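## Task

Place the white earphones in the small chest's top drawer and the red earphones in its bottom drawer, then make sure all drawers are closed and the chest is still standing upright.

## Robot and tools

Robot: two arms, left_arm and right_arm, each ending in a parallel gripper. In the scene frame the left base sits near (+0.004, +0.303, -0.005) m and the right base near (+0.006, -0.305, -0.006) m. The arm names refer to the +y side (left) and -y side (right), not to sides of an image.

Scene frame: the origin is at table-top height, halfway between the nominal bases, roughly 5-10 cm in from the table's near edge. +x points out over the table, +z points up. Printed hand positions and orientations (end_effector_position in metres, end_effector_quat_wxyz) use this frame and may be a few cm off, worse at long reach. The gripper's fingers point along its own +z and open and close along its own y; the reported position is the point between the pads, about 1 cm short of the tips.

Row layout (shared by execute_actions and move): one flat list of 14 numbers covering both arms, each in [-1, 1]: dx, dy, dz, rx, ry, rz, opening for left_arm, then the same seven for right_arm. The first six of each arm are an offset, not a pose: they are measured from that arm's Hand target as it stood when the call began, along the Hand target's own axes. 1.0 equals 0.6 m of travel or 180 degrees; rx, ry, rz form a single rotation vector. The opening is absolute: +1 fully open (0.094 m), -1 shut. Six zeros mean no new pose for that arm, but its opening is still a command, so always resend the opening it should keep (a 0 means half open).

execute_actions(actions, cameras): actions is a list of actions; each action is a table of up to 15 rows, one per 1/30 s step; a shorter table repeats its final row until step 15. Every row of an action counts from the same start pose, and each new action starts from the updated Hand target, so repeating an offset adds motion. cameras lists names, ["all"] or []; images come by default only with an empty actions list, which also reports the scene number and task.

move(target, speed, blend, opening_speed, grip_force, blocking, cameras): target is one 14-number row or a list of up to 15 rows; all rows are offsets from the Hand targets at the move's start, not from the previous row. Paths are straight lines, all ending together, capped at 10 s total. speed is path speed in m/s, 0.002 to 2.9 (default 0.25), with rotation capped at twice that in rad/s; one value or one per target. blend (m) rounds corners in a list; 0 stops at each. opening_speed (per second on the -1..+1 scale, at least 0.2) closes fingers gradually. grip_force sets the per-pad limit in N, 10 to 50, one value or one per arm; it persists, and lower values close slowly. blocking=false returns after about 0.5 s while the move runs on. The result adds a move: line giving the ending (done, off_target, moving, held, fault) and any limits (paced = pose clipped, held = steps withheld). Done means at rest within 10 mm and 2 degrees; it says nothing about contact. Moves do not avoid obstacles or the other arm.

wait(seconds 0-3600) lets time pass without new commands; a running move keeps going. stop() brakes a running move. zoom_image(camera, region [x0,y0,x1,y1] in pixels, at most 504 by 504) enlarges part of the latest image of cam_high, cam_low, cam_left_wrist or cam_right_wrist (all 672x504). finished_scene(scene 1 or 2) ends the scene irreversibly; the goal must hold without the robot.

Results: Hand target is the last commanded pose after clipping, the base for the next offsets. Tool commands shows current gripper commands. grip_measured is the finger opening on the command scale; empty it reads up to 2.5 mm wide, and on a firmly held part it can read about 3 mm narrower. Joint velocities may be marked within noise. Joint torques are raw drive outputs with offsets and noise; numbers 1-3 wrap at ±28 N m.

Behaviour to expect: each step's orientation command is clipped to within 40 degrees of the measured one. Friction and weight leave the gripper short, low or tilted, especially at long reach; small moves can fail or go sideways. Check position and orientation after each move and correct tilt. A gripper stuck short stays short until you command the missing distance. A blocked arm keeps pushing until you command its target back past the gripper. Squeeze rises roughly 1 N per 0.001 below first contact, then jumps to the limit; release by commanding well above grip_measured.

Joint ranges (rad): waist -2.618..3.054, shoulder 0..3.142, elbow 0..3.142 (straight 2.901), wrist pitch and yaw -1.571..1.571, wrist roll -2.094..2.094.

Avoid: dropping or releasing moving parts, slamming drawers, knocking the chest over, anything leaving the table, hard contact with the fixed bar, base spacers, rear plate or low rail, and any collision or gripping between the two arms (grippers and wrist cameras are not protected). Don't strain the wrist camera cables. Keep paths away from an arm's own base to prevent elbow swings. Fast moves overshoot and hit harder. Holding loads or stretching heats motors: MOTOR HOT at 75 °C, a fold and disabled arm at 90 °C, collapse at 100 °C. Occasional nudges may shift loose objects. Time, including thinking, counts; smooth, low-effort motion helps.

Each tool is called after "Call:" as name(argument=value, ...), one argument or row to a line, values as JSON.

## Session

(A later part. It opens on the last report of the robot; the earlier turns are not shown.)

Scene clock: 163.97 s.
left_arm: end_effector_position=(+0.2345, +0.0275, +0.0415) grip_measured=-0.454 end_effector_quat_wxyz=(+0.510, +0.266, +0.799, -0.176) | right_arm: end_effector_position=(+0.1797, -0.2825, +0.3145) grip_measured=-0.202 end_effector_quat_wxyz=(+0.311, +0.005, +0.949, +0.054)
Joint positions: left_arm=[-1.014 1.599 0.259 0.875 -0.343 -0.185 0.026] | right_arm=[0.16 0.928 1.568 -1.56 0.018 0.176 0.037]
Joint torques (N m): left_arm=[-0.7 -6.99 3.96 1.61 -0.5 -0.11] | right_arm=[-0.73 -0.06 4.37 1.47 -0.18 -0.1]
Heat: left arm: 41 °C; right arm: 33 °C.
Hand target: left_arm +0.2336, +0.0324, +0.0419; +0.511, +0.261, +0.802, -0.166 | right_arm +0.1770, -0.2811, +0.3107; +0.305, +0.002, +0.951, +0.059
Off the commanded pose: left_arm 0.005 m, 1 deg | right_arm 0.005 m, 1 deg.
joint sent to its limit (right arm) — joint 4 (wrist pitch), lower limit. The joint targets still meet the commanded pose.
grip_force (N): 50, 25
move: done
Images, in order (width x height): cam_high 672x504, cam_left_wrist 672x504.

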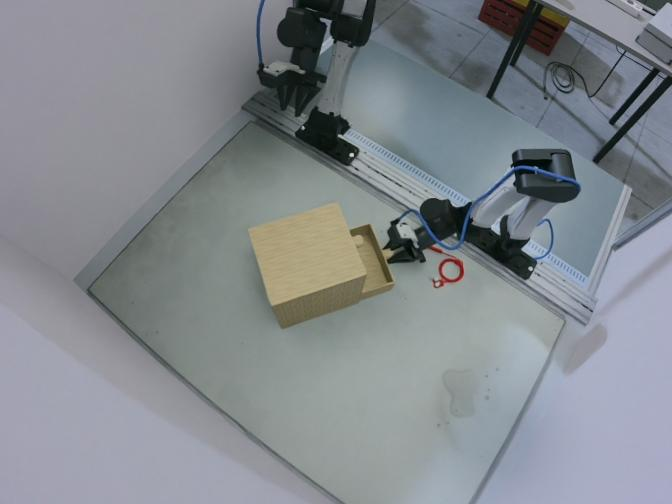

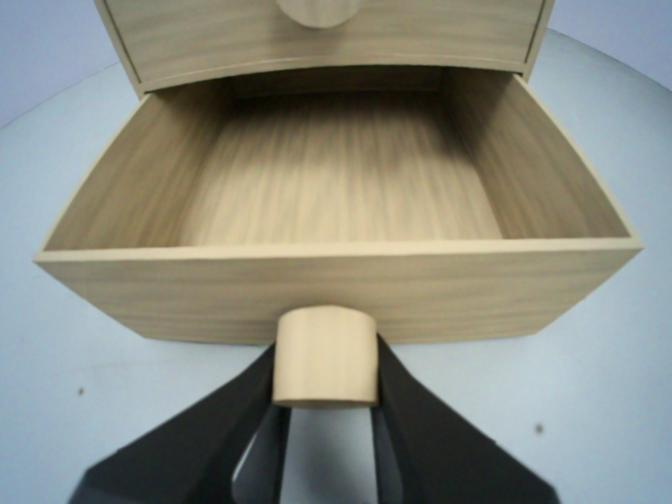

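Call:
move(
  target=[
    [0,0,-0.015,0,0,0,0.6,0,0,0,0,0,0,-0.2],
    [0,0,-0.09,0,0,0,0.6,0,0,0,0,0,0,-0.2],
    [-0.005,0.101,-0.296,0.0285,0.361,0.0444,1,0,0,0,0,0,0,-0.2],
  ],
  speed=[0.1,0.15,0.2],
  blend=[0,0.02,0],
  cameras=["cam_left_wrist","cam_high"],
)

Scene clock: 176.87 s.
left_arm: end_effector_position=(+0.1412, +0.1762, +0.1162) grip_measured=+0.997 end_effector_quat_wxyz=(+0.009, +0.380, +0.925, +0.005) | right_arm: end_effector_position=(+0.1797, -0.2825, +0.3145) grip_measured=-0.202 end_effector_quat_wxyz=(+0.311, +0.005, +0.949, +0.054)
Joint positions: left_arm=[-0.725 1.234 1.018 -1.346 -0.008 0.033 0.094] | right_arm=[0.16 0.928 1.568 -1.56 0.018 0.176 0.037]
Joint torques (N m): left_arm=[0.76 -2.07 8.34 0.16 0.13 0.1] | right_arm=[-0.87 -0.32 4.53 1.41 -0.17 -0.16]
Heat: left arm: 39 °C; right arm: 33 °C.
Hand target: left_arm +0.1402, +0.1754, +0.1196; -0.001, +0.383, +0.924, +0.000 | right_arm +0.1770, -0.2811, +0.3107; +0.305, +0.002, +0.951, +0.059
Off the commanded pose: left_arm 0.004 m, 1 deg | right_arm 0.005 m, 1 deg.
joint sent to its limit (right arm) — joint 4 (wrist pitch), lower limit. The joint targets still meet the commanded pose.
grip_force (N): 50, 25
move: done
Images, in order (width x height): cam_high 672x504, cam_left_wrist 672x504.

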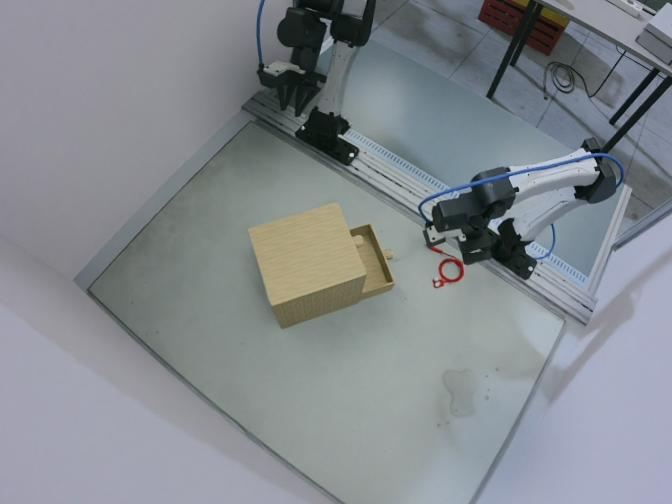

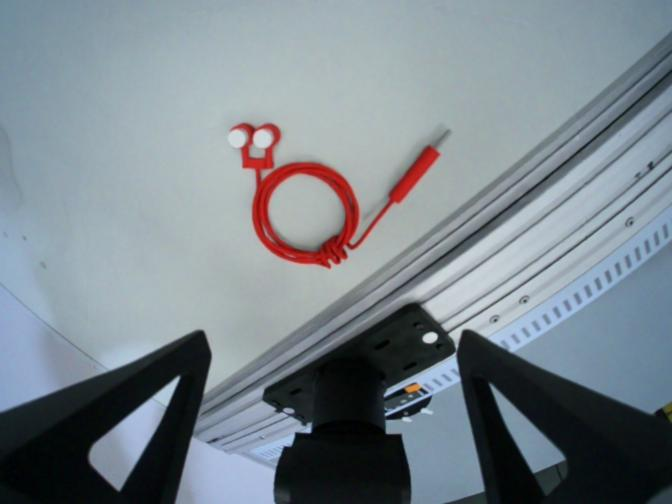

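Call:
move(
  target=[
    [-0.008,0.028,0.1,0,0,-0.25,1,0,0,0,0,0,0,-0.2],
    [-0.008,0.028,0.175,0,0,-0.25,1,0,0,0,0,0,0,-0.2],
  ],
  speed=[0.2,0.06],
  cameras=["cam_left_wrist"],
)

Scene clock: 185.87 s.
left_arm: end_effector_position=(+0.1593, +0.1820, +0.0196) grip_measured=+0.997 end_effector_quat_wxyz=(+0.012, +0.010, +1.000, -0.002) | right_arm: end_effector_position=(+0.1797, -0.2825, +0.3145) grip_measured=-0.202 end_effector_quat_wxyz=(+0.311, +0.005, +0.949, +0.054)
Joint positions: left_arm=[-0.641 1.343 0.701 -0.912 -0.004 -0.643 0.094] | right_arm=[0.16 0.928 1.568 -1.56 0.018 0.176 0.037]
Joint torques (N m): left_arm=[0.49 -2.56 5.15 0.4 0.02 -0.17] | right_arm=[-0.76 -0.36 4.52 1.36 -0.16 -0.07]
Heat: left arm: 37 °C; right arm: 33 °C.
Hand target: left_arm +0.1552, +0.1840, +0.0146; -0.001, +0.001, +1.000, +0.000 | right_arm +0.1770, -0.2811, +0.3107; +0.305, +0.002, +0.951, +0.059
Off the commanded pose: left_arm 0.007 m, 2 deg | right_arm 0.005 m, 1 deg.
joint sent to its limit (right arm) — joint 4 (wrist pitch), lower limit. The joint targets still meet the commanded pose.
grip_force (N): 50, 25
move: done

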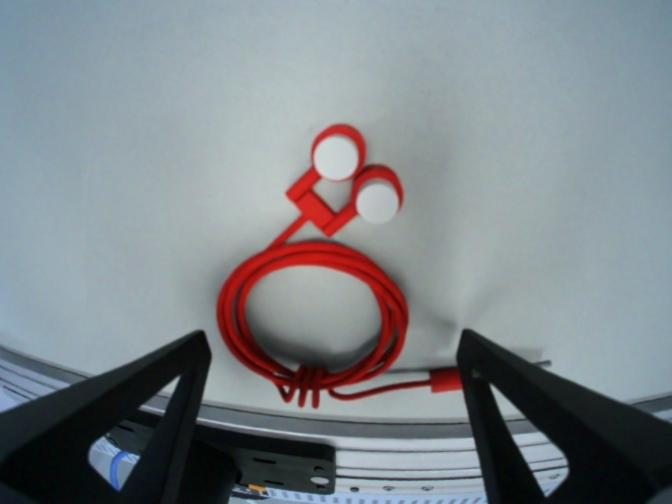

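Call:
move(
  target=[
    [-0.02,0.005,0,0,0,0,1,0,0,0,0,0,0,-0.2],
    [-0.02,0.005,0.015,0,0,0,1,0,0,0,0,0,0,-0.2],
    [-0.02,0.005,0.015,0,0,0,-1,0,0,0,0,0,0,-0.2],
  ],
  speed=0.06,
  opening_speed=2,
  grip_force=[25,25],
  cameras=["cam_left_wrist"],
)

Scene clock: 195.87 s.
left_arm: end_effector_position=(+0.1700, +0.1772, +0.0123) grip_measured=-0.664 end_effector_quat_wxyz=(+0.008, +0.002, +1.000, -0.024) | right_arm: end_effector_position=(+0.1797, -0.2825, +0.3145) grip_measured=-0.202 end_effector_quat_wxyz=(+0.311, +0.005, +0.949, +0.054)
Joint positions: left_arm=[-0.594 1.387 0.702 -0.85 0.037 -0.613 0.016] | right_arm=[0.16 0.928 1.568 -1.56 0.018 0.176 0.037]
Joint velocities: left_arm=[-0.007 0.012 0.007 0.037 0.022 0.022 -0.013] | right_arm=[within noise]
Joint torques (N m): left_arm=[0.44 -2.21 5.15 0.33 -0.43 0] | right_arm=[-0.88 -0.23 4.25 1.45 -0.22 -0.09]
Heat: left arm: 36 °C; right arm: 33 °C.
Hand target: left_arm +0.1672, +0.1869, +0.0056; -0.001, +0.001, +1.000, +0.000 | right_arm +0.1770, -0.2811, +0.3107; +0.305, +0.002, +0.951, +0.059
Off the commanded pose: left_arm 0.012 m, 3 deg | right_arm 0.005 m, 1 deg.
joint sent to its limit (right arm) — joint 4 (wrist pitch), lower limit.
grip_force (N): 25, 25
move: moving (left_arm; no rest 5 s after the path's end)

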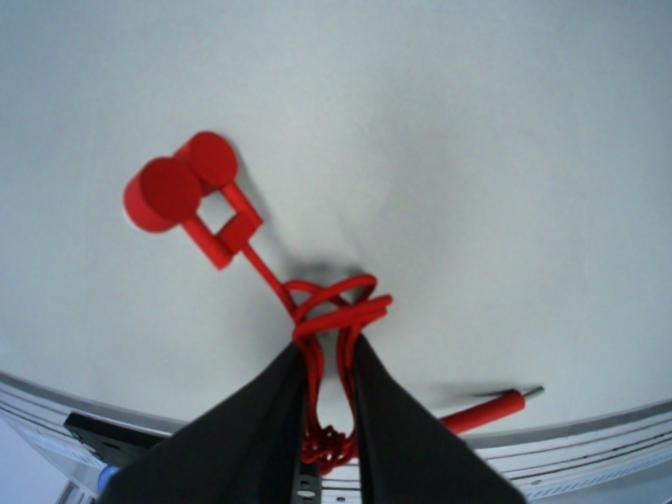

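Call:
move(
  target=[
    [-0.005,-0.028,-0.224,0,0,0,-1,0,0,0,0,0,0,-0.2],
    [-0.171,-0.261,-0.324,0.084,-0.258,0.188,-1,0,0,0,0,0,0,-0.2],
    [-0.2,-0.287,-0.241,0.084,-0.258,0.188,-1,0,0,0,0,0,0,-0.2],
  ],
  speed=[0.12,0.2,0.15],
  blend=[0.02,0.02,0],
  cameras=["cam_left_wrist","cam_high","cam_right_wrist"],
)

Scene clock: 210.73 s.
left_arm: end_effector_position=(+0.2850, +0.0148, +0.1585) grip_measured=-0.842 end_effector_quat_wxyz=(+0.392, +0.278, +0.867, -0.130) | right_arm: end_effector_position=(+0.1797, -0.2825, +0.3145) grip_measured=-0.202 end_effector_quat_wxyz=(+0.311, +0.005, +0.949, +0.054)
Joint positions: left_arm=[-0.847 1.389 0.967 -0.316 -0.173 -0.175 0.007] | right_arm=[0.16 0.928 1.568 -1.56 0.018 0.176 0.037]
Joint torques (N m): left_arm=[0.59 -4.25 6.82 1.71 -0.08 0.08] | right_arm=[-0.9 -0.35 4.48 1.51 -0.18 -0.08]
Heat: left arm: 36 °C; right arm: 33 °C.
Hand target: left_arm +0.2872, +0.0144, +0.1499; +0.387, +0.283, +0.869, -0.126 | right_arm +0.1770, -0.2811, +0.3107; +0.305, +0.002, +0.951, +0.059
Off the commanded pose: left_arm 0.009 m, 1 deg | right_arm 0.005 m, 1 deg.
joint sent to its limit (right arm) — joint 4 (wrist pitch), lower limit. The joint targets still meet the commanded pose.
grip_force (N): 25, 25
move: done
Images, in order (width x height): cam_high 672x504, cam_left_wrist 672x504, cam_right_wrist 672x504.

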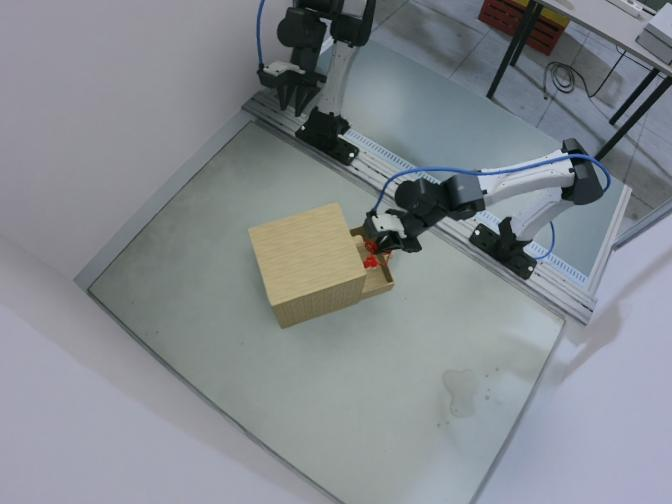

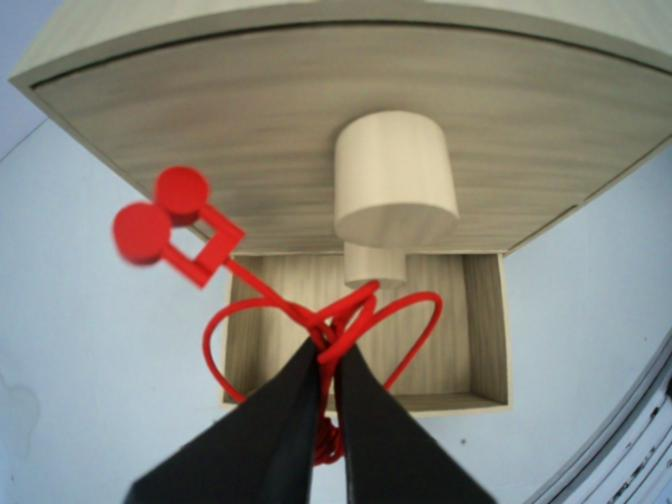

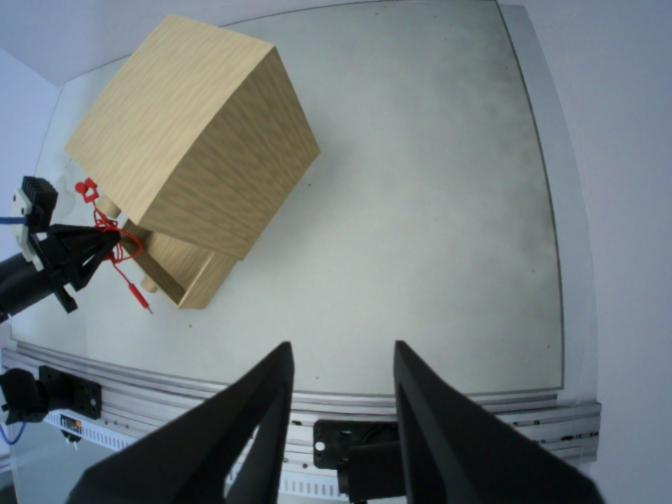

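Call:
zoom_image(
  camera="cam_right_wrist",
  region=[40, 150, 240, 330],
)

Call:
zoom_image(
  camera="cam_high",
  region=[320, 190, 460, 310],
)

Scaled by 2.520 from the camera's image (finer frame: 960x720).

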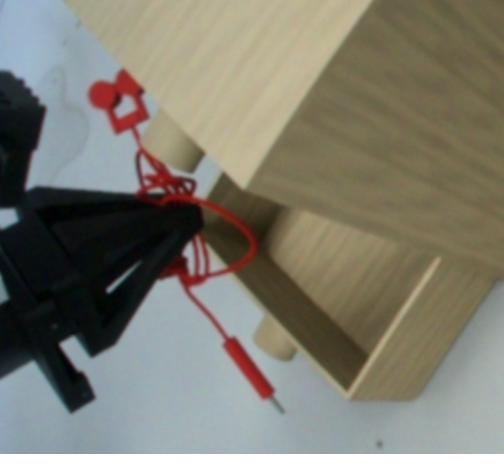

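Scaled by 3.600.

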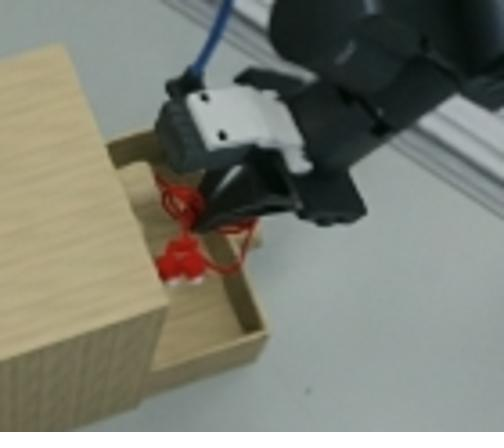

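Call:
move(
  target=[
    [-0.0305,-0.0155,-0.116,0,0,0,-1,0,0,0,0,0,0,-0.2],
    [-0.065,-0.0885,-0.053,0.2296,-0.0204,0.1927,-1,0,0,0,0,0,0,-0.2],
  ],
  speed=0.2,
  blend=[0.01,0],
  cameras=["cam_left_wrist","cam_high","cam_right_wrist"],
)

Call:
zoom_image(
  camera="cam_right_wrist",
  region=[20, 150, 240, 330],
)

Call:
zoom_image(
  camera="cam_high",
  region=[320, 190, 460, 310],
)

Scene clock: 228.17 s.
left_arm: end_effector_position=(+0.2552, -0.0273, +0.1969) grip_measured=-0.842 end_effector_quat_wxyz=(+0.310, +0.631, +0.643, -0.302) | right_arm: end_effector_position=(+0.1797, -0.2825, +0.3145) grip_measured=-0.202 end_effector_quat_wxyz=(+0.311, +0.005, +0.949, +0.054)
Joint positions: left_arm=[-0.635 1.567 1.289 -0.63 0.659 0.657 0.007] | right_arm=[0.16 0.928 1.568 -1.56 0.018 0.176 0.037]
Joint torques (N m): left_arm=[0.79 -5.61 9.7 1.2 0.7 0.16] | right_arm=[-0.77 -0.16 4.72 1.45 -0.19 -0.08]
Heat: left arm: 36 °C; right arm: 33 °C.
Hand target: left_arm +0.2579, -0.0299, +0.2000; +0.309, +0.636, +0.636, -0.310 | right_arm +0.1770, -0.2811, +0.3107; +0.305, +0.002, +0.951, +0.059
Off the commanded pose: left_arm 0.005 m, 1 deg | right_arm 0.005 m, 1 deg.
joint sent to its limit (right arm) — joint 4 (wrist pitch), lower limit. The joint targets still meet the commanded pose.
grip_force (N): 25, 25
move: done
Images, in order (width x height): cam_high 672x504, cam_left_wrist 672x504, cam_right_wrist 672x504.

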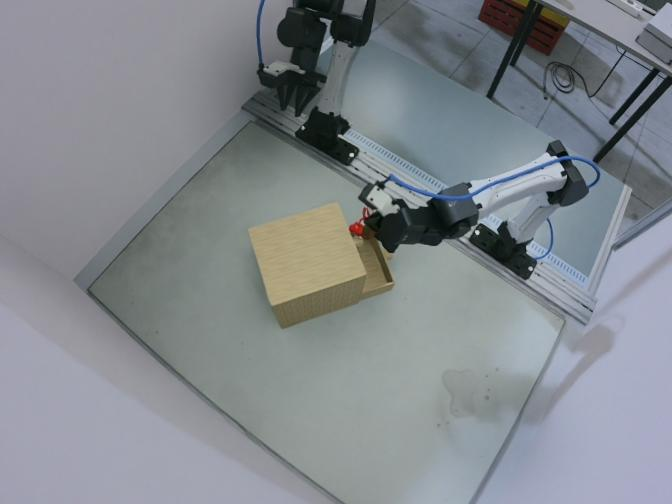

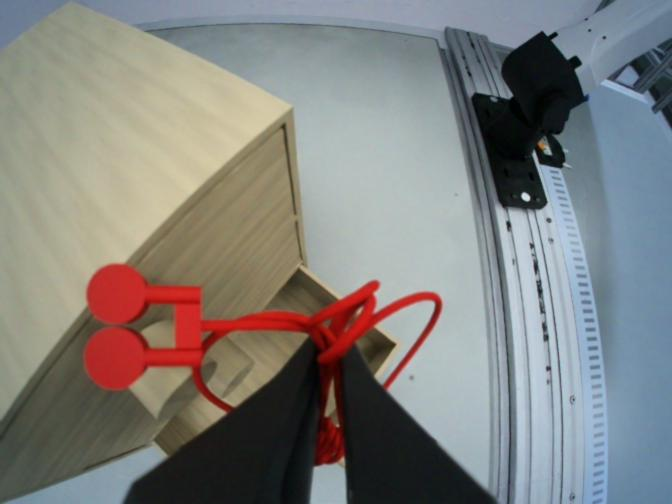

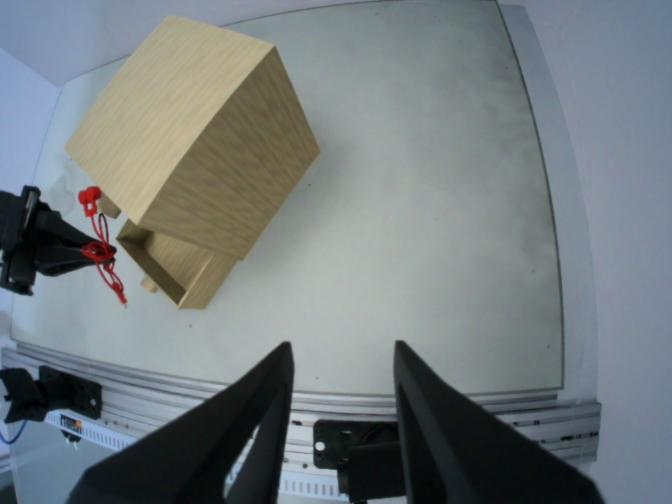

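Scaled by 2.291 from the camera's image (finer frame: 960x720).

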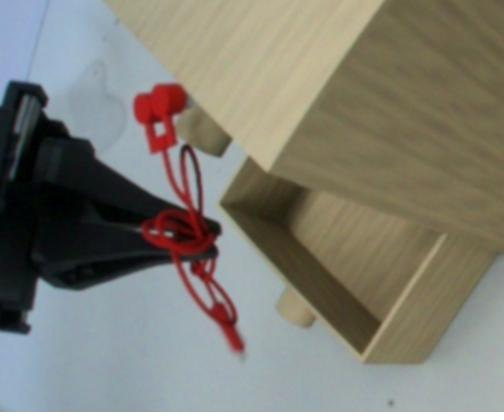

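Scaled by 3.600.

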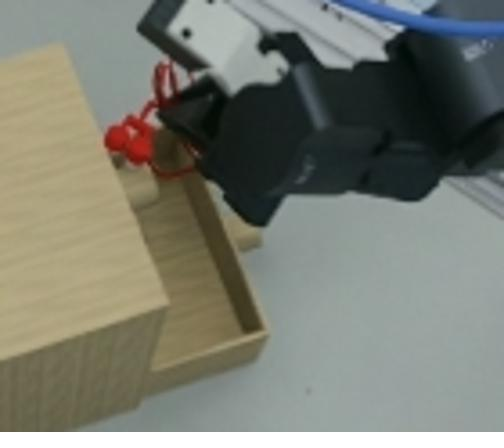

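Call:
move(
  target=[
    [0.03,-0.067,-0.038,-0.264,-0.0934,-0.146,-1,0,0,0,0,0,0,-0.2],
    [0.003,0,-0.004,-0.264,-0.0934,-0.146,-1,0,0,0,0,0,0,-0.2],
    [0.102,0,0.073,-0.264,-0.0934,-0.146,-1,0,0,0,0,0,0,-0.2],
  ],
  speed=0.2,
  blend=0.005,
  cameras=["cam_left_wrist","cam_high","cam_right_wrist"],
)

Call:
zoom_image(
  camera="cam_right_wrist",
  region=[20, 150, 240, 330],
)

Call:
zoom_image(
  camera="cam_high",
  region=[320, 190, 460, 310],
)

Scene clock: 245.63 s.
left_arm: end_effector_position=(+0.2547, -0.0288, +0.1293) grip_measured=-0.842 end_effector_quat_wxyz=(+0.544, +0.259, +0.777, -0.180) | right_arm: end_effector_position=(+0.1797, -0.2825, +0.3145) grip_measured=-0.202 end_effector_quat_wxyz=(+0.311, +0.005, +0.949, +0.054)
Joint positions: left_arm=[-1.07 1.475 0.577 0.509 -0.418 -0.171 0.007] | right_arm=[0.16 0.928 1.568 -1.56 0.018 0.176 0.037]
Joint torques (N m): left_arm=[0.65 -4.36 5.94 2.05 -0.27 -0.09] | right_arm=[-0.81 -0.13 4.66 1.44 -0.22 -0.09]
Heat: left arm: 38 °C; right arm: 34 °C.
Hand target: left_arm +0.2579, -0.0268, +0.1250; +0.546, +0.252, +0.779, -0.178 | right_arm +0.1770, -0.2811, +0.3107; +0.305, +0.002, +0.951, +0.059
Off the commanded pose: left_arm 0.006 m, 1 deg | right_arm 0.005 m, 1 deg.
joint sent to its limit (right arm) — joint 4 (wrist pitch), lower limit. The joint targets still meet the commanded pose.
grip_force (N): 25, 25
move: done
Images, in order (width x height): cam_high 672x504, cam_left_wrist 672x504, cam_right_wrist 672x504.

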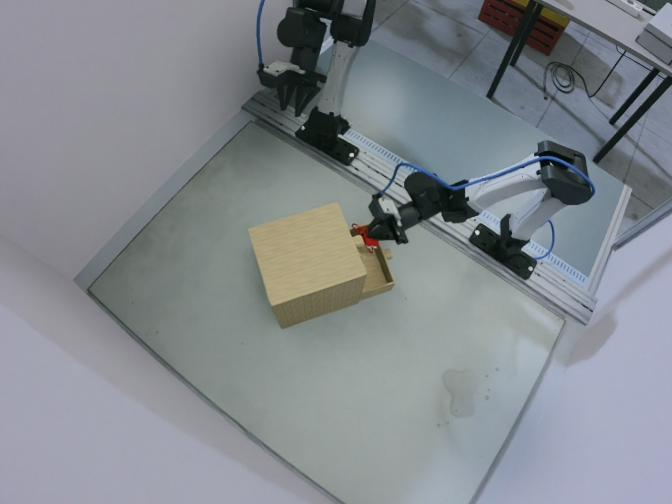

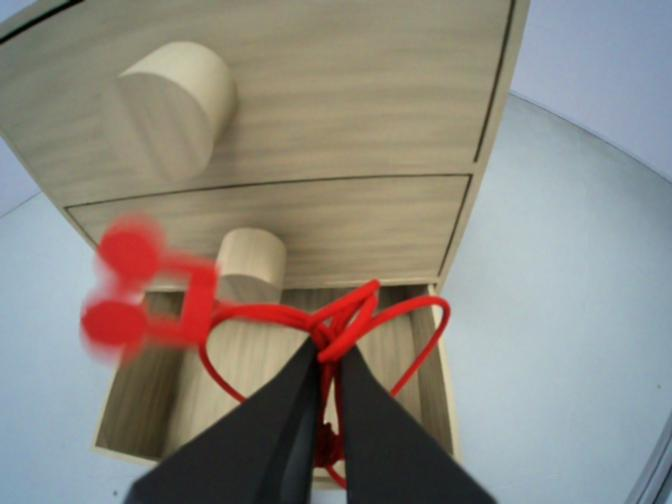

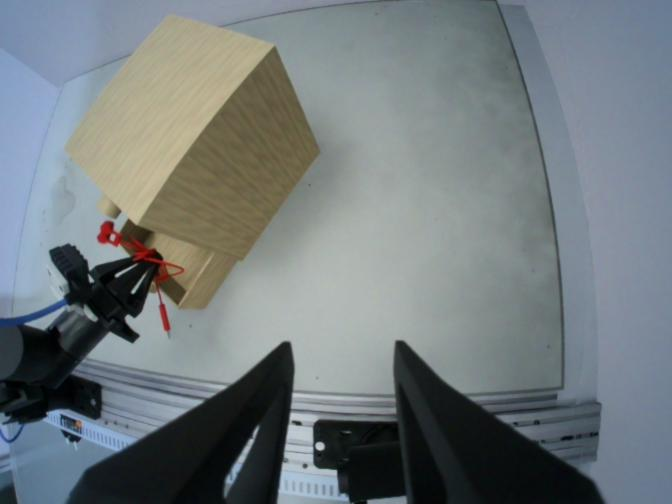

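Scaled by 2.291 from the camera's image (finer frame: 960x720).

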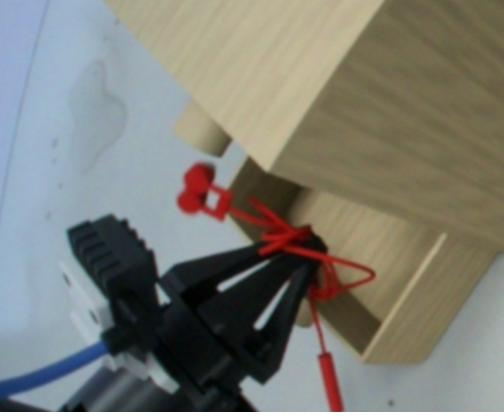

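Scaled by 3.600.

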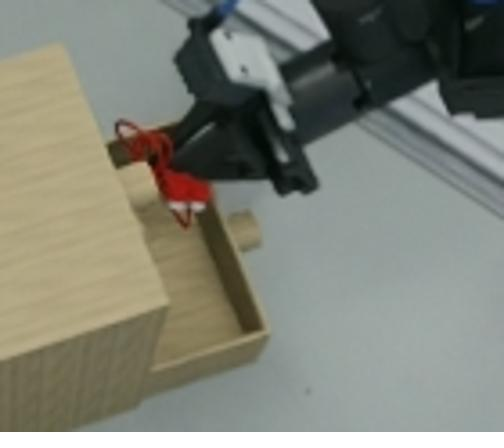

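Call:
move(
  target=[
    [-0.078,0,-0.0787,0,0,0,-1,0,0,0,0,0,0,-0.2],
    [-0.096,0.001,-0.0045,-0.188,0,-0.0674,-1,0,0,0,0,0,0,-0.2],
    [-0.002,0.001,0.03,-0.188,0,-0.0674,-1,0,0,0,0,0,0,-0.2],
  ],
  speed=0.2,
  blend=0.005,
  cameras=["cam_left_wrist","cam_high","cam_right_wrist"],
)

Call:
zoom_image(
  camera="cam_right_wrist",
  region=[20, 150, 240, 330],
)

Call:
zoom_image(
  camera="cam_high",
  region=[320, 190, 460, 310],
)

Scene clock: 263.90 s.
left_arm: end_effector_position=(+0.2723, -0.0357, +0.1248) grip_measured=-0.842 end_effector_quat_wxyz=(+0.568, +0.010, +0.823, -0.003) | right_arm: end_effector_position=(+0.1797, -0.2825, +0.3145) grip_measured=-0.202 end_effector_quat_wxyz=(+0.311, +0.005, +0.949, +0.054)
Joint positions: left_arm=[-1.24 1.813 1.072 -0.137 -1.082 -0.812 0.007] | right_arm=[0.16 0.928 1.568 -1.56 0.018 0.176 0.037]
Joint torques (N m): left_arm=[-0.53 -6.79 6.68 1.31 -0.91 -0.28] | right_arm=[-0.88 -0.16 4.66 1.45 -0.21 -0.03]
Heat: left arm: 39 °C; right arm: 34 °C.
Hand target: left_arm +0.2723, -0.0364, +0.1200; +0.575, +0.000, +0.818, +0.000 | right_arm +0.1770, -0.2811, +0.3107; +0.305, +0.002, +0.951, +0.059
Off the commanded pose: left_arm 0.005 m, 1 deg | right_arm 0.005 m, 1 deg.
joint sent to its limit (right arm) — joint 4 (wrist pitch), lower limit. The joint targets still meet the commanded pose.
grip_force (N): 25, 25
move: done
Images, in order (width x height): cam_high 672x504, cam_left_wrist 672x504, cam_right_wrist 672x504.

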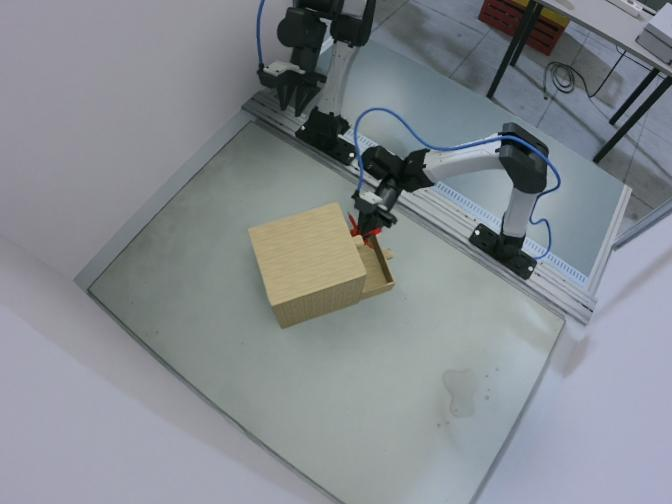

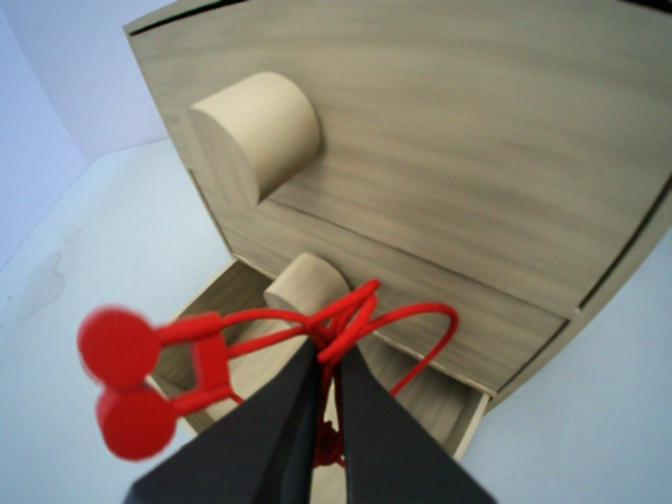

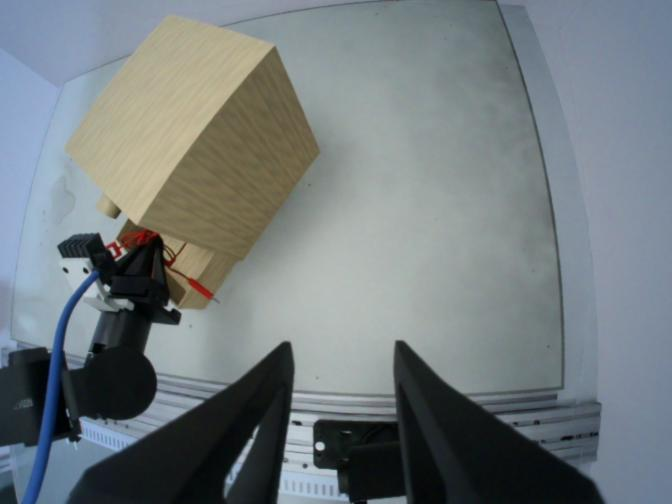

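Scaled by 2.291 from the camera's image (finer frame: 960x720).

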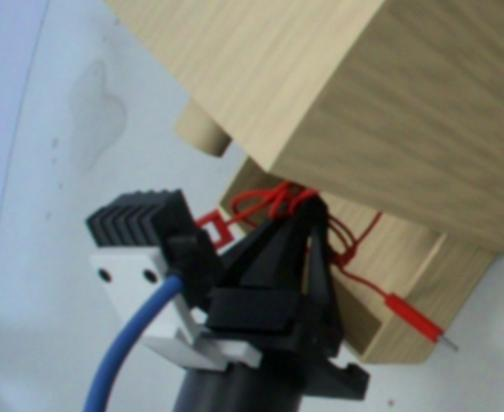

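Scaled by 3.600.

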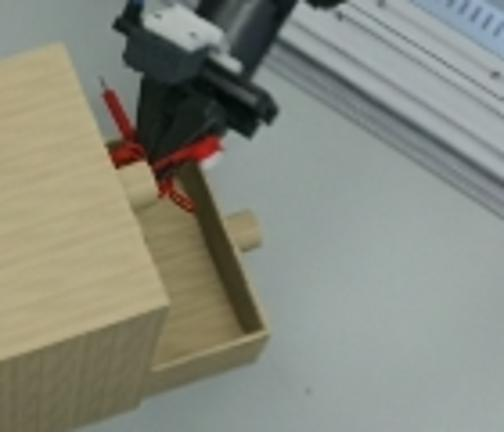

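Call:
move(
  target=[
    [-0.0705,0,-0.0257,0,0,0,-1,0,0,0,0,0,0,-0.2],
    [-0.082,0.0578,0.006,0,0,0,-1,0,0,0,0,0,0,-0.2],
    [0.023,0.0578,0.0442,0,0,0,-1,0,0,0,0,0,0,-0.2],
  ],
  speed=0.15,
  blend=0.005,
  cameras=["cam_left_wrist","cam_high","cam_right_wrist"],
)

Call:
zoom_image(
  camera="cam_right_wrist",
  region=[20, 150, 240, 330],
)

Call:
zoom_image(
  camera="cam_high",
  region=[320, 190, 460, 310],
)

Scene clock: 279.43 s.
left_arm: end_effector_position=(+0.2904, -0.0027, +0.1075) grip_measured=-0.843 end_effector_quat_wxyz=(+0.578, -0.004, +0.816, -0.005) | right_arm: end_effector_position=(+0.1797, -0.2825, +0.3145) grip_measured=-0.202 end_effector_quat_wxyz=(+0.311, +0.005, +0.949, +0.054)
Joint positions: left_arm=[-1.163 1.771 0.89 0.124 -1.055 -0.704 0.007] | right_arm=[0.16 0.928 1.568 -1.56 0.018 0.176 0.037]
Joint torques (N m): left_arm=[0.75 -6.28 5.49 1.48 -0.47 0.01] | right_arm=[-0.77 -0.35 4.77 1.43 -0.18 -0.07]
Heat: left arm: 37 °C; right arm: 34 °C.
Hand target: left_arm +0.2925, -0.0017, +0.0981; +0.575, +0.000, +0.818, +0.000 | right_arm +0.1770, -0.2811, +0.3107; +0.305, +0.002, +0.951, +0.059
Off the commanded pose: left_arm 0.010 m, 1 deg | right_arm 0.005 m, 1 deg.
joint sent to its limit (right arm) — joint 4 (wrist pitch), lower limit. The joint targets still meet the commanded pose.
grip_force (N): 25, 25
move: done
Images, in order (width x height): cam_high 672x504, cam_left_wrist 672x504, cam_right_wrist 672x504.

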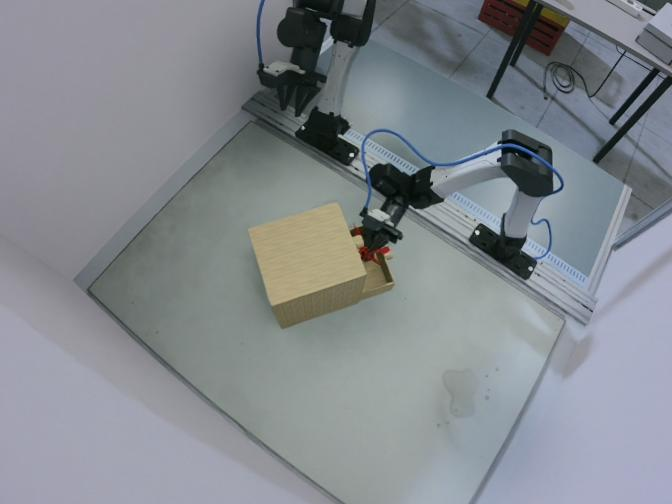

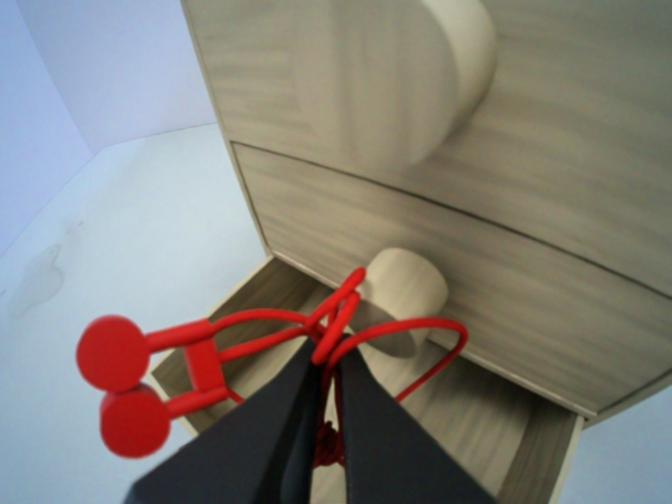

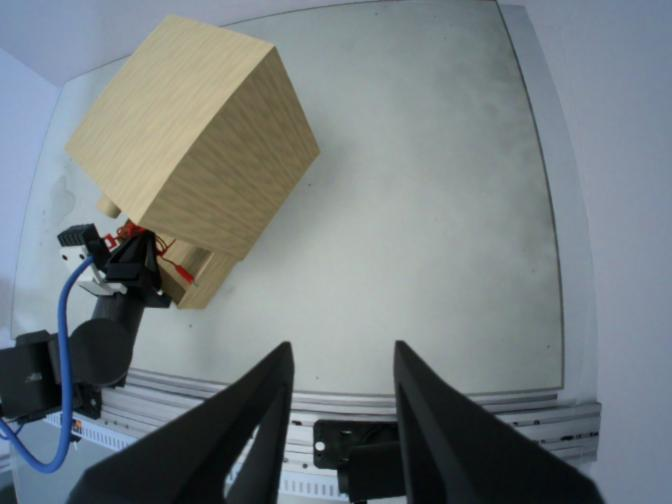

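Scaled by 2.291 from the camera's image (finer frame: 960x720).

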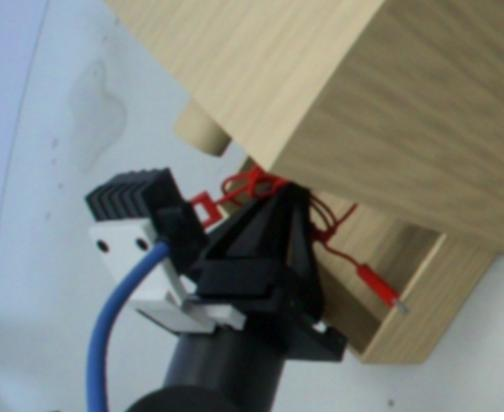

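Scaled by 3.600.

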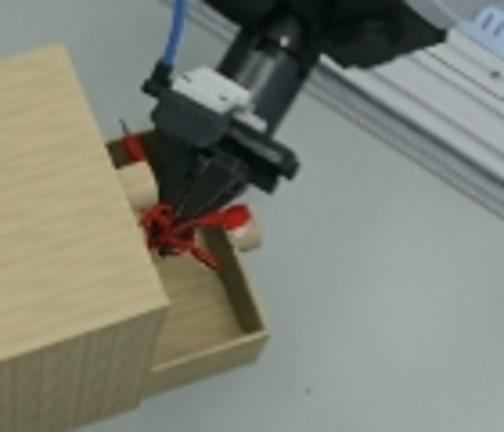

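Call:
move(
  target=[
    [-0.099,0.005,-0.0448,0,0,0,-1,0,0,0,0,0,0,-0.2],
    [-0.117,0.0198,0.0057,0.1306,0,0.0475,-1,0,0,0,0,0,0,-0.2],
    [-0.003,0.0198,0.0472,0.1306,0,0.0475,-1,0,0,0,0,0,0,-0.2],
  ],
  speed=0.15,
  blend=0.005,
  cameras=["cam_left_wrist","cam_high","cam_right_wrist"],
)

Call:
zoom_image(
  camera="cam_right_wrist",
  region=[20, 150, 240, 330],
)

Call:
zoom_image(
  camera="cam_high",
  region=[320, 190, 460, 310],
)

Scene clock: 289.10 s.
left_arm: end_effector_position=(+0.3194, +0.0099, +0.0978) grip_measured=-0.843 end_effector_quat_wxyz=(+0.565, +0.171, +0.797, -0.123) | right_arm: end_effector_position=(+0.1797, -0.2825, +0.3145) grip_measured=-0.202 end_effector_quat_wxyz=(+0.311, +0.005, +0.949, +0.054)
Joint positions: left_arm=[-0.909 1.662 0.577 0.698 -0.472 -0.193 0.007] | right_arm=[0.16 0.928 1.568 -1.56 0.018 0.176 0.037]
Joint torques (N m): left_arm=[0.81 -5.09 5.23 2 0.03 0.03] | right_arm=[-1.02 -0.21 4.45 1.43 -0.17 -0.11]
Heat: left arm: 37 °C; right arm: 34 °C.
Hand target: left_arm +0.3198, +0.0102, +0.0900; +0.561, +0.178, +0.799, -0.124 | right_arm +0.1770, -0.2811, +0.3107; +0.305, +0.002, +0.951, +0.059
Off the commanded pose: left_arm 0.008 m, 1 deg | right_arm 0.005 m, 1 deg.
joint sent to its limit (right arm) — joint 4 (wrist pitch), lower limit. The joint targets still meet the commanded pose.
grip_force (N): 25, 25
move: done
Images, in order (width x height): cam_high 672x504, cam_left_wrist 672x504, cam_right_wrist 672x504.

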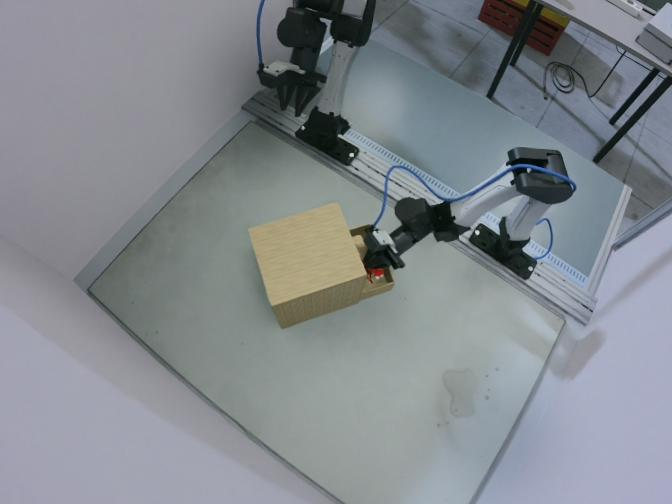

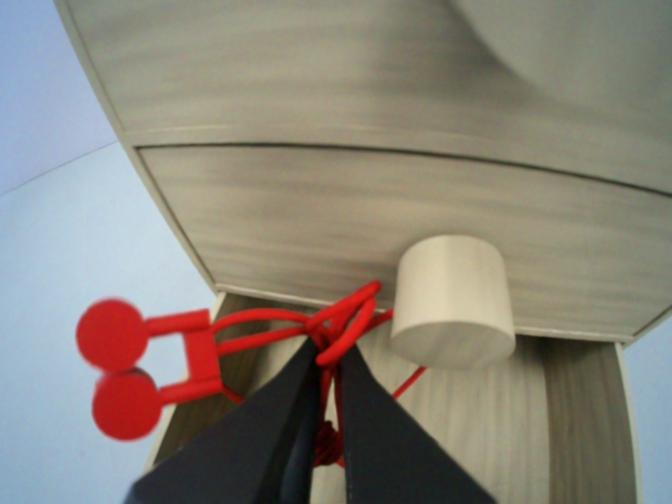

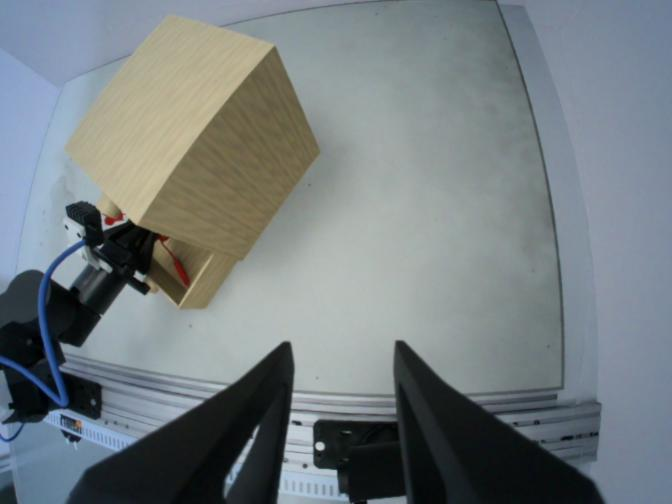

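Scaled by 2.291 from the camera's image (finer frame: 960x720).

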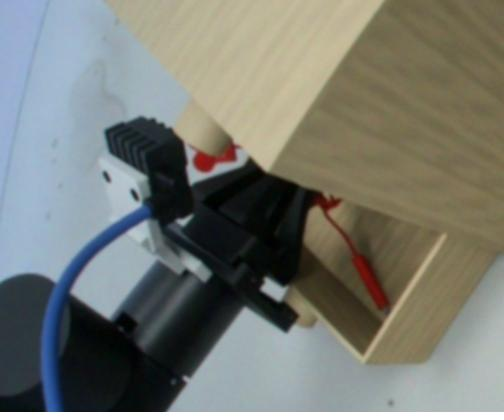

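Scaled by 3.600.

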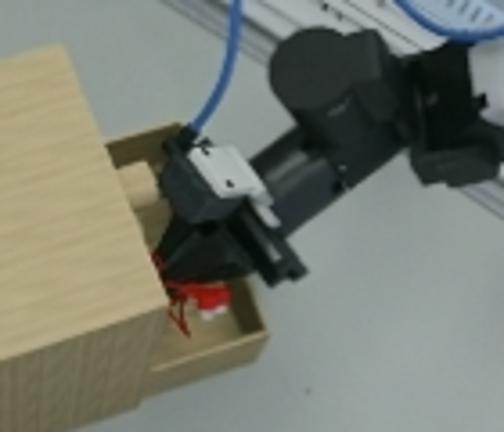

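Call:
move(
  target=[
    [0.025,0,0.009,0,0,0,-1,0,0,0,0,0,0,-0.2],
    [0.025,0,0.009,0,0,0,-0.45,0,0,0,0,0,0,-0.2],
  ],
  speed=0.1,
  opening_speed=0.4,
  cameras=["cam_left_wrist","cam_high","cam_right_wrist"],
)

Call:
zoom_image(
  camera="cam_high",
  region=[320, 190, 460, 310],
)

Scene clock: 294.97 s.
left_arm: end_effector_position=(+0.3241, +0.0092, +0.0999) grip_measured=-0.456 end_effector_quat_wxyz=(+0.590, +0.157, +0.781, -0.130) | right_arm: end_effector_position=(+0.1797, -0.2825, +0.3145) grip_measured=-0.202 end_effector_quat_wxyz=(+0.311, +0.005, +0.949, +0.054)
Joint positions: left_arm=[-0.909 1.713 0.557 0.838 -0.493 -0.179 0.026] | right_arm=[0.16 0.928 1.568 -1.56 0.018 0.176 0.037]
Joint torques (N m): left_arm=[0.72 -4.49 4.49 1.53 0.27 -0.17] | right_arm=[-0.91 -0.02 4.59 1.44 -0.21 -0.14]
Heat: left arm: 37 °C; right arm: 34 °C.
Hand target: left_arm +0.3198, +0.0102, +0.0742; +0.561, +0.178, +0.799, -0.124 | right_arm +0.1770, -0.2811, +0.3107; +0.305, +0.002, +0.951, +0.059
Off the commanded pose: left_arm 0.026 m, 5 deg | right_arm 0.005 m, 1 deg.
joint sent to its limit (right arm) — joint 4 (wrist pitch), lower limit. The joint targets still meet the commanded pose.
grip_force (N): 25, 25
move: off_target (left_arm); target 2's new opening was sent with left_arm's hand 0.026 m and 4 deg from that target
Images, in order (width x height): cam_high 672x504, cam_left_wrist 672x504, cam_right_wrist 672x504.

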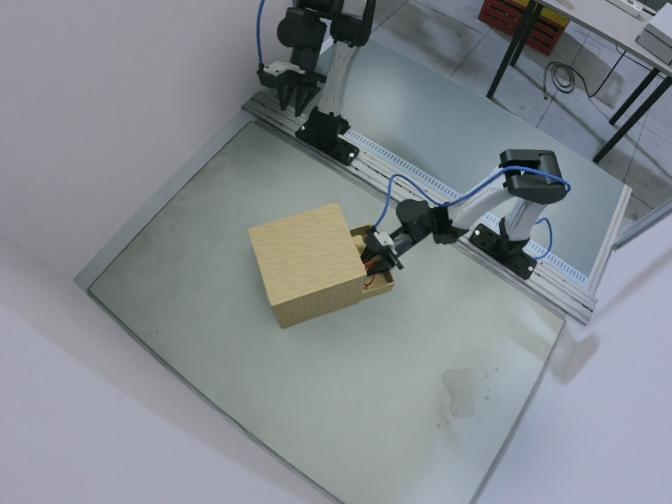

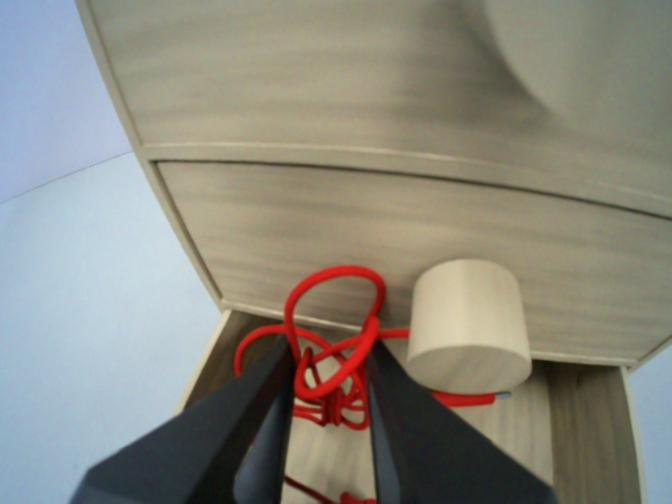

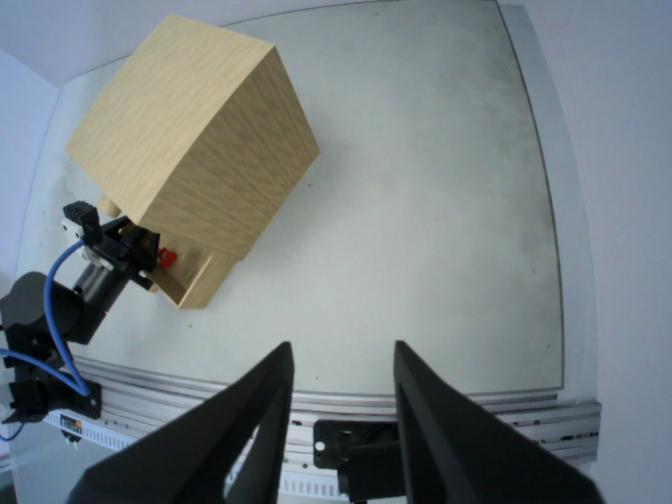

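Scaled by 3.600.

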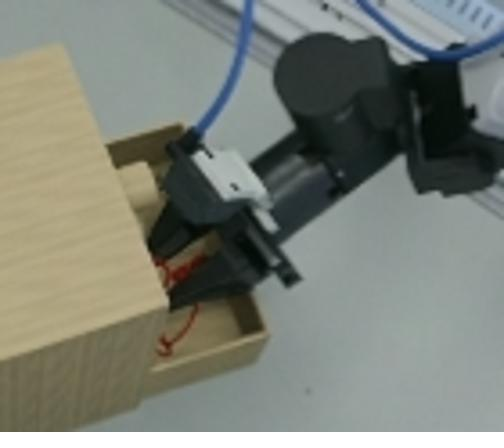

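Call:
move(
  target=[
    [-0.074,0.012,-0.044,0,0,0,-0.3,0,0,0,0,0,0,-0.2],
    [-0.082,0.044,-0.243,0,0.06,0,-0.3,0,0,0,0,0,0,-0.2],
  ],
  speed=0.15,
  blend=0.01,
  cameras=["cam_left_wrist","cam_high"],
)

Scene clock: 301.30 s.
left_arm: end_effector_position=(+0.2196, +0.0868, +0.1591) grip_measured=-0.303 end_effector_quat_wxyz=(+0.475, +0.201, +0.851, -0.103) | right_arm: end_effector_position=(+0.1797, -0.2825, +0.3145) grip_measured=-0.202 end_effector_quat_wxyz=(+0.311, +0.005, +0.949, +0.054)
Joint positions: left_arm=[-1.041 0.938 0.599 -0.318 -0.509 -0.347 0.033] | right_arm=[0.16 0.928 1.568 -1.56 0.018 0.176 0.037]
Joint torques (N m): left_arm=[-0.66 -1.81 10.04 1.5 -0.55 -0.2] | right_arm=[-0.94 -0.39 4.59 1.44 -0.23 -0.11]
Heat: left arm: 37 °C; right arm: 34 °C.
Hand target: left_arm +0.2218, +0.0849, +0.1700; +0.483, +0.188, +0.848, -0.106 | right_arm +0.1770, -0.2811, +0.3107; +0.305, +0.002, +0.951, +0.059
Off the commanded pose: left_arm 0.011 m, 2 deg | right_arm 0.005 m, 1 deg.
joint sent to its limit (right arm) — joint 4 (wrist pitch), lower limit. The joint targets still meet the commanded pose.
grip_force (N): 25, 25
move: off_target (left_arm)
Images, in order (width x height): cam_high 672x504, cam_left_wrist 672x504.

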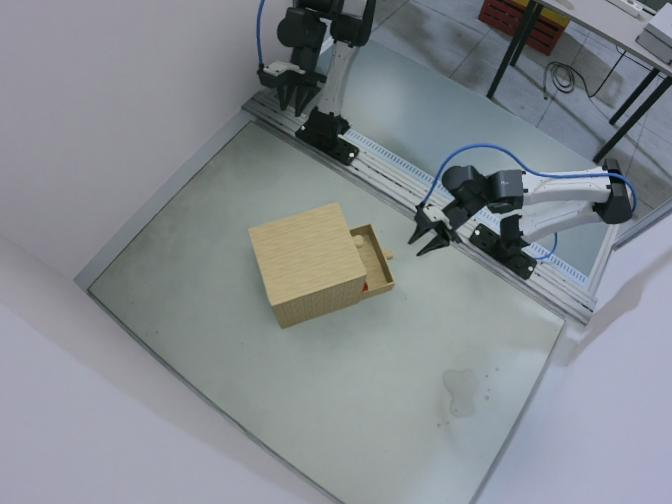

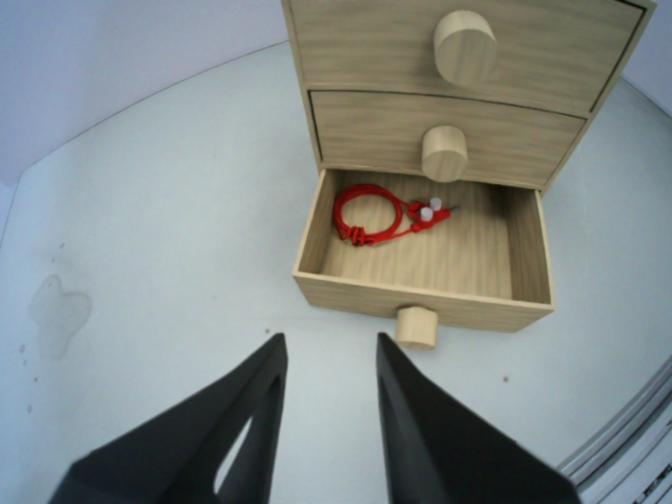

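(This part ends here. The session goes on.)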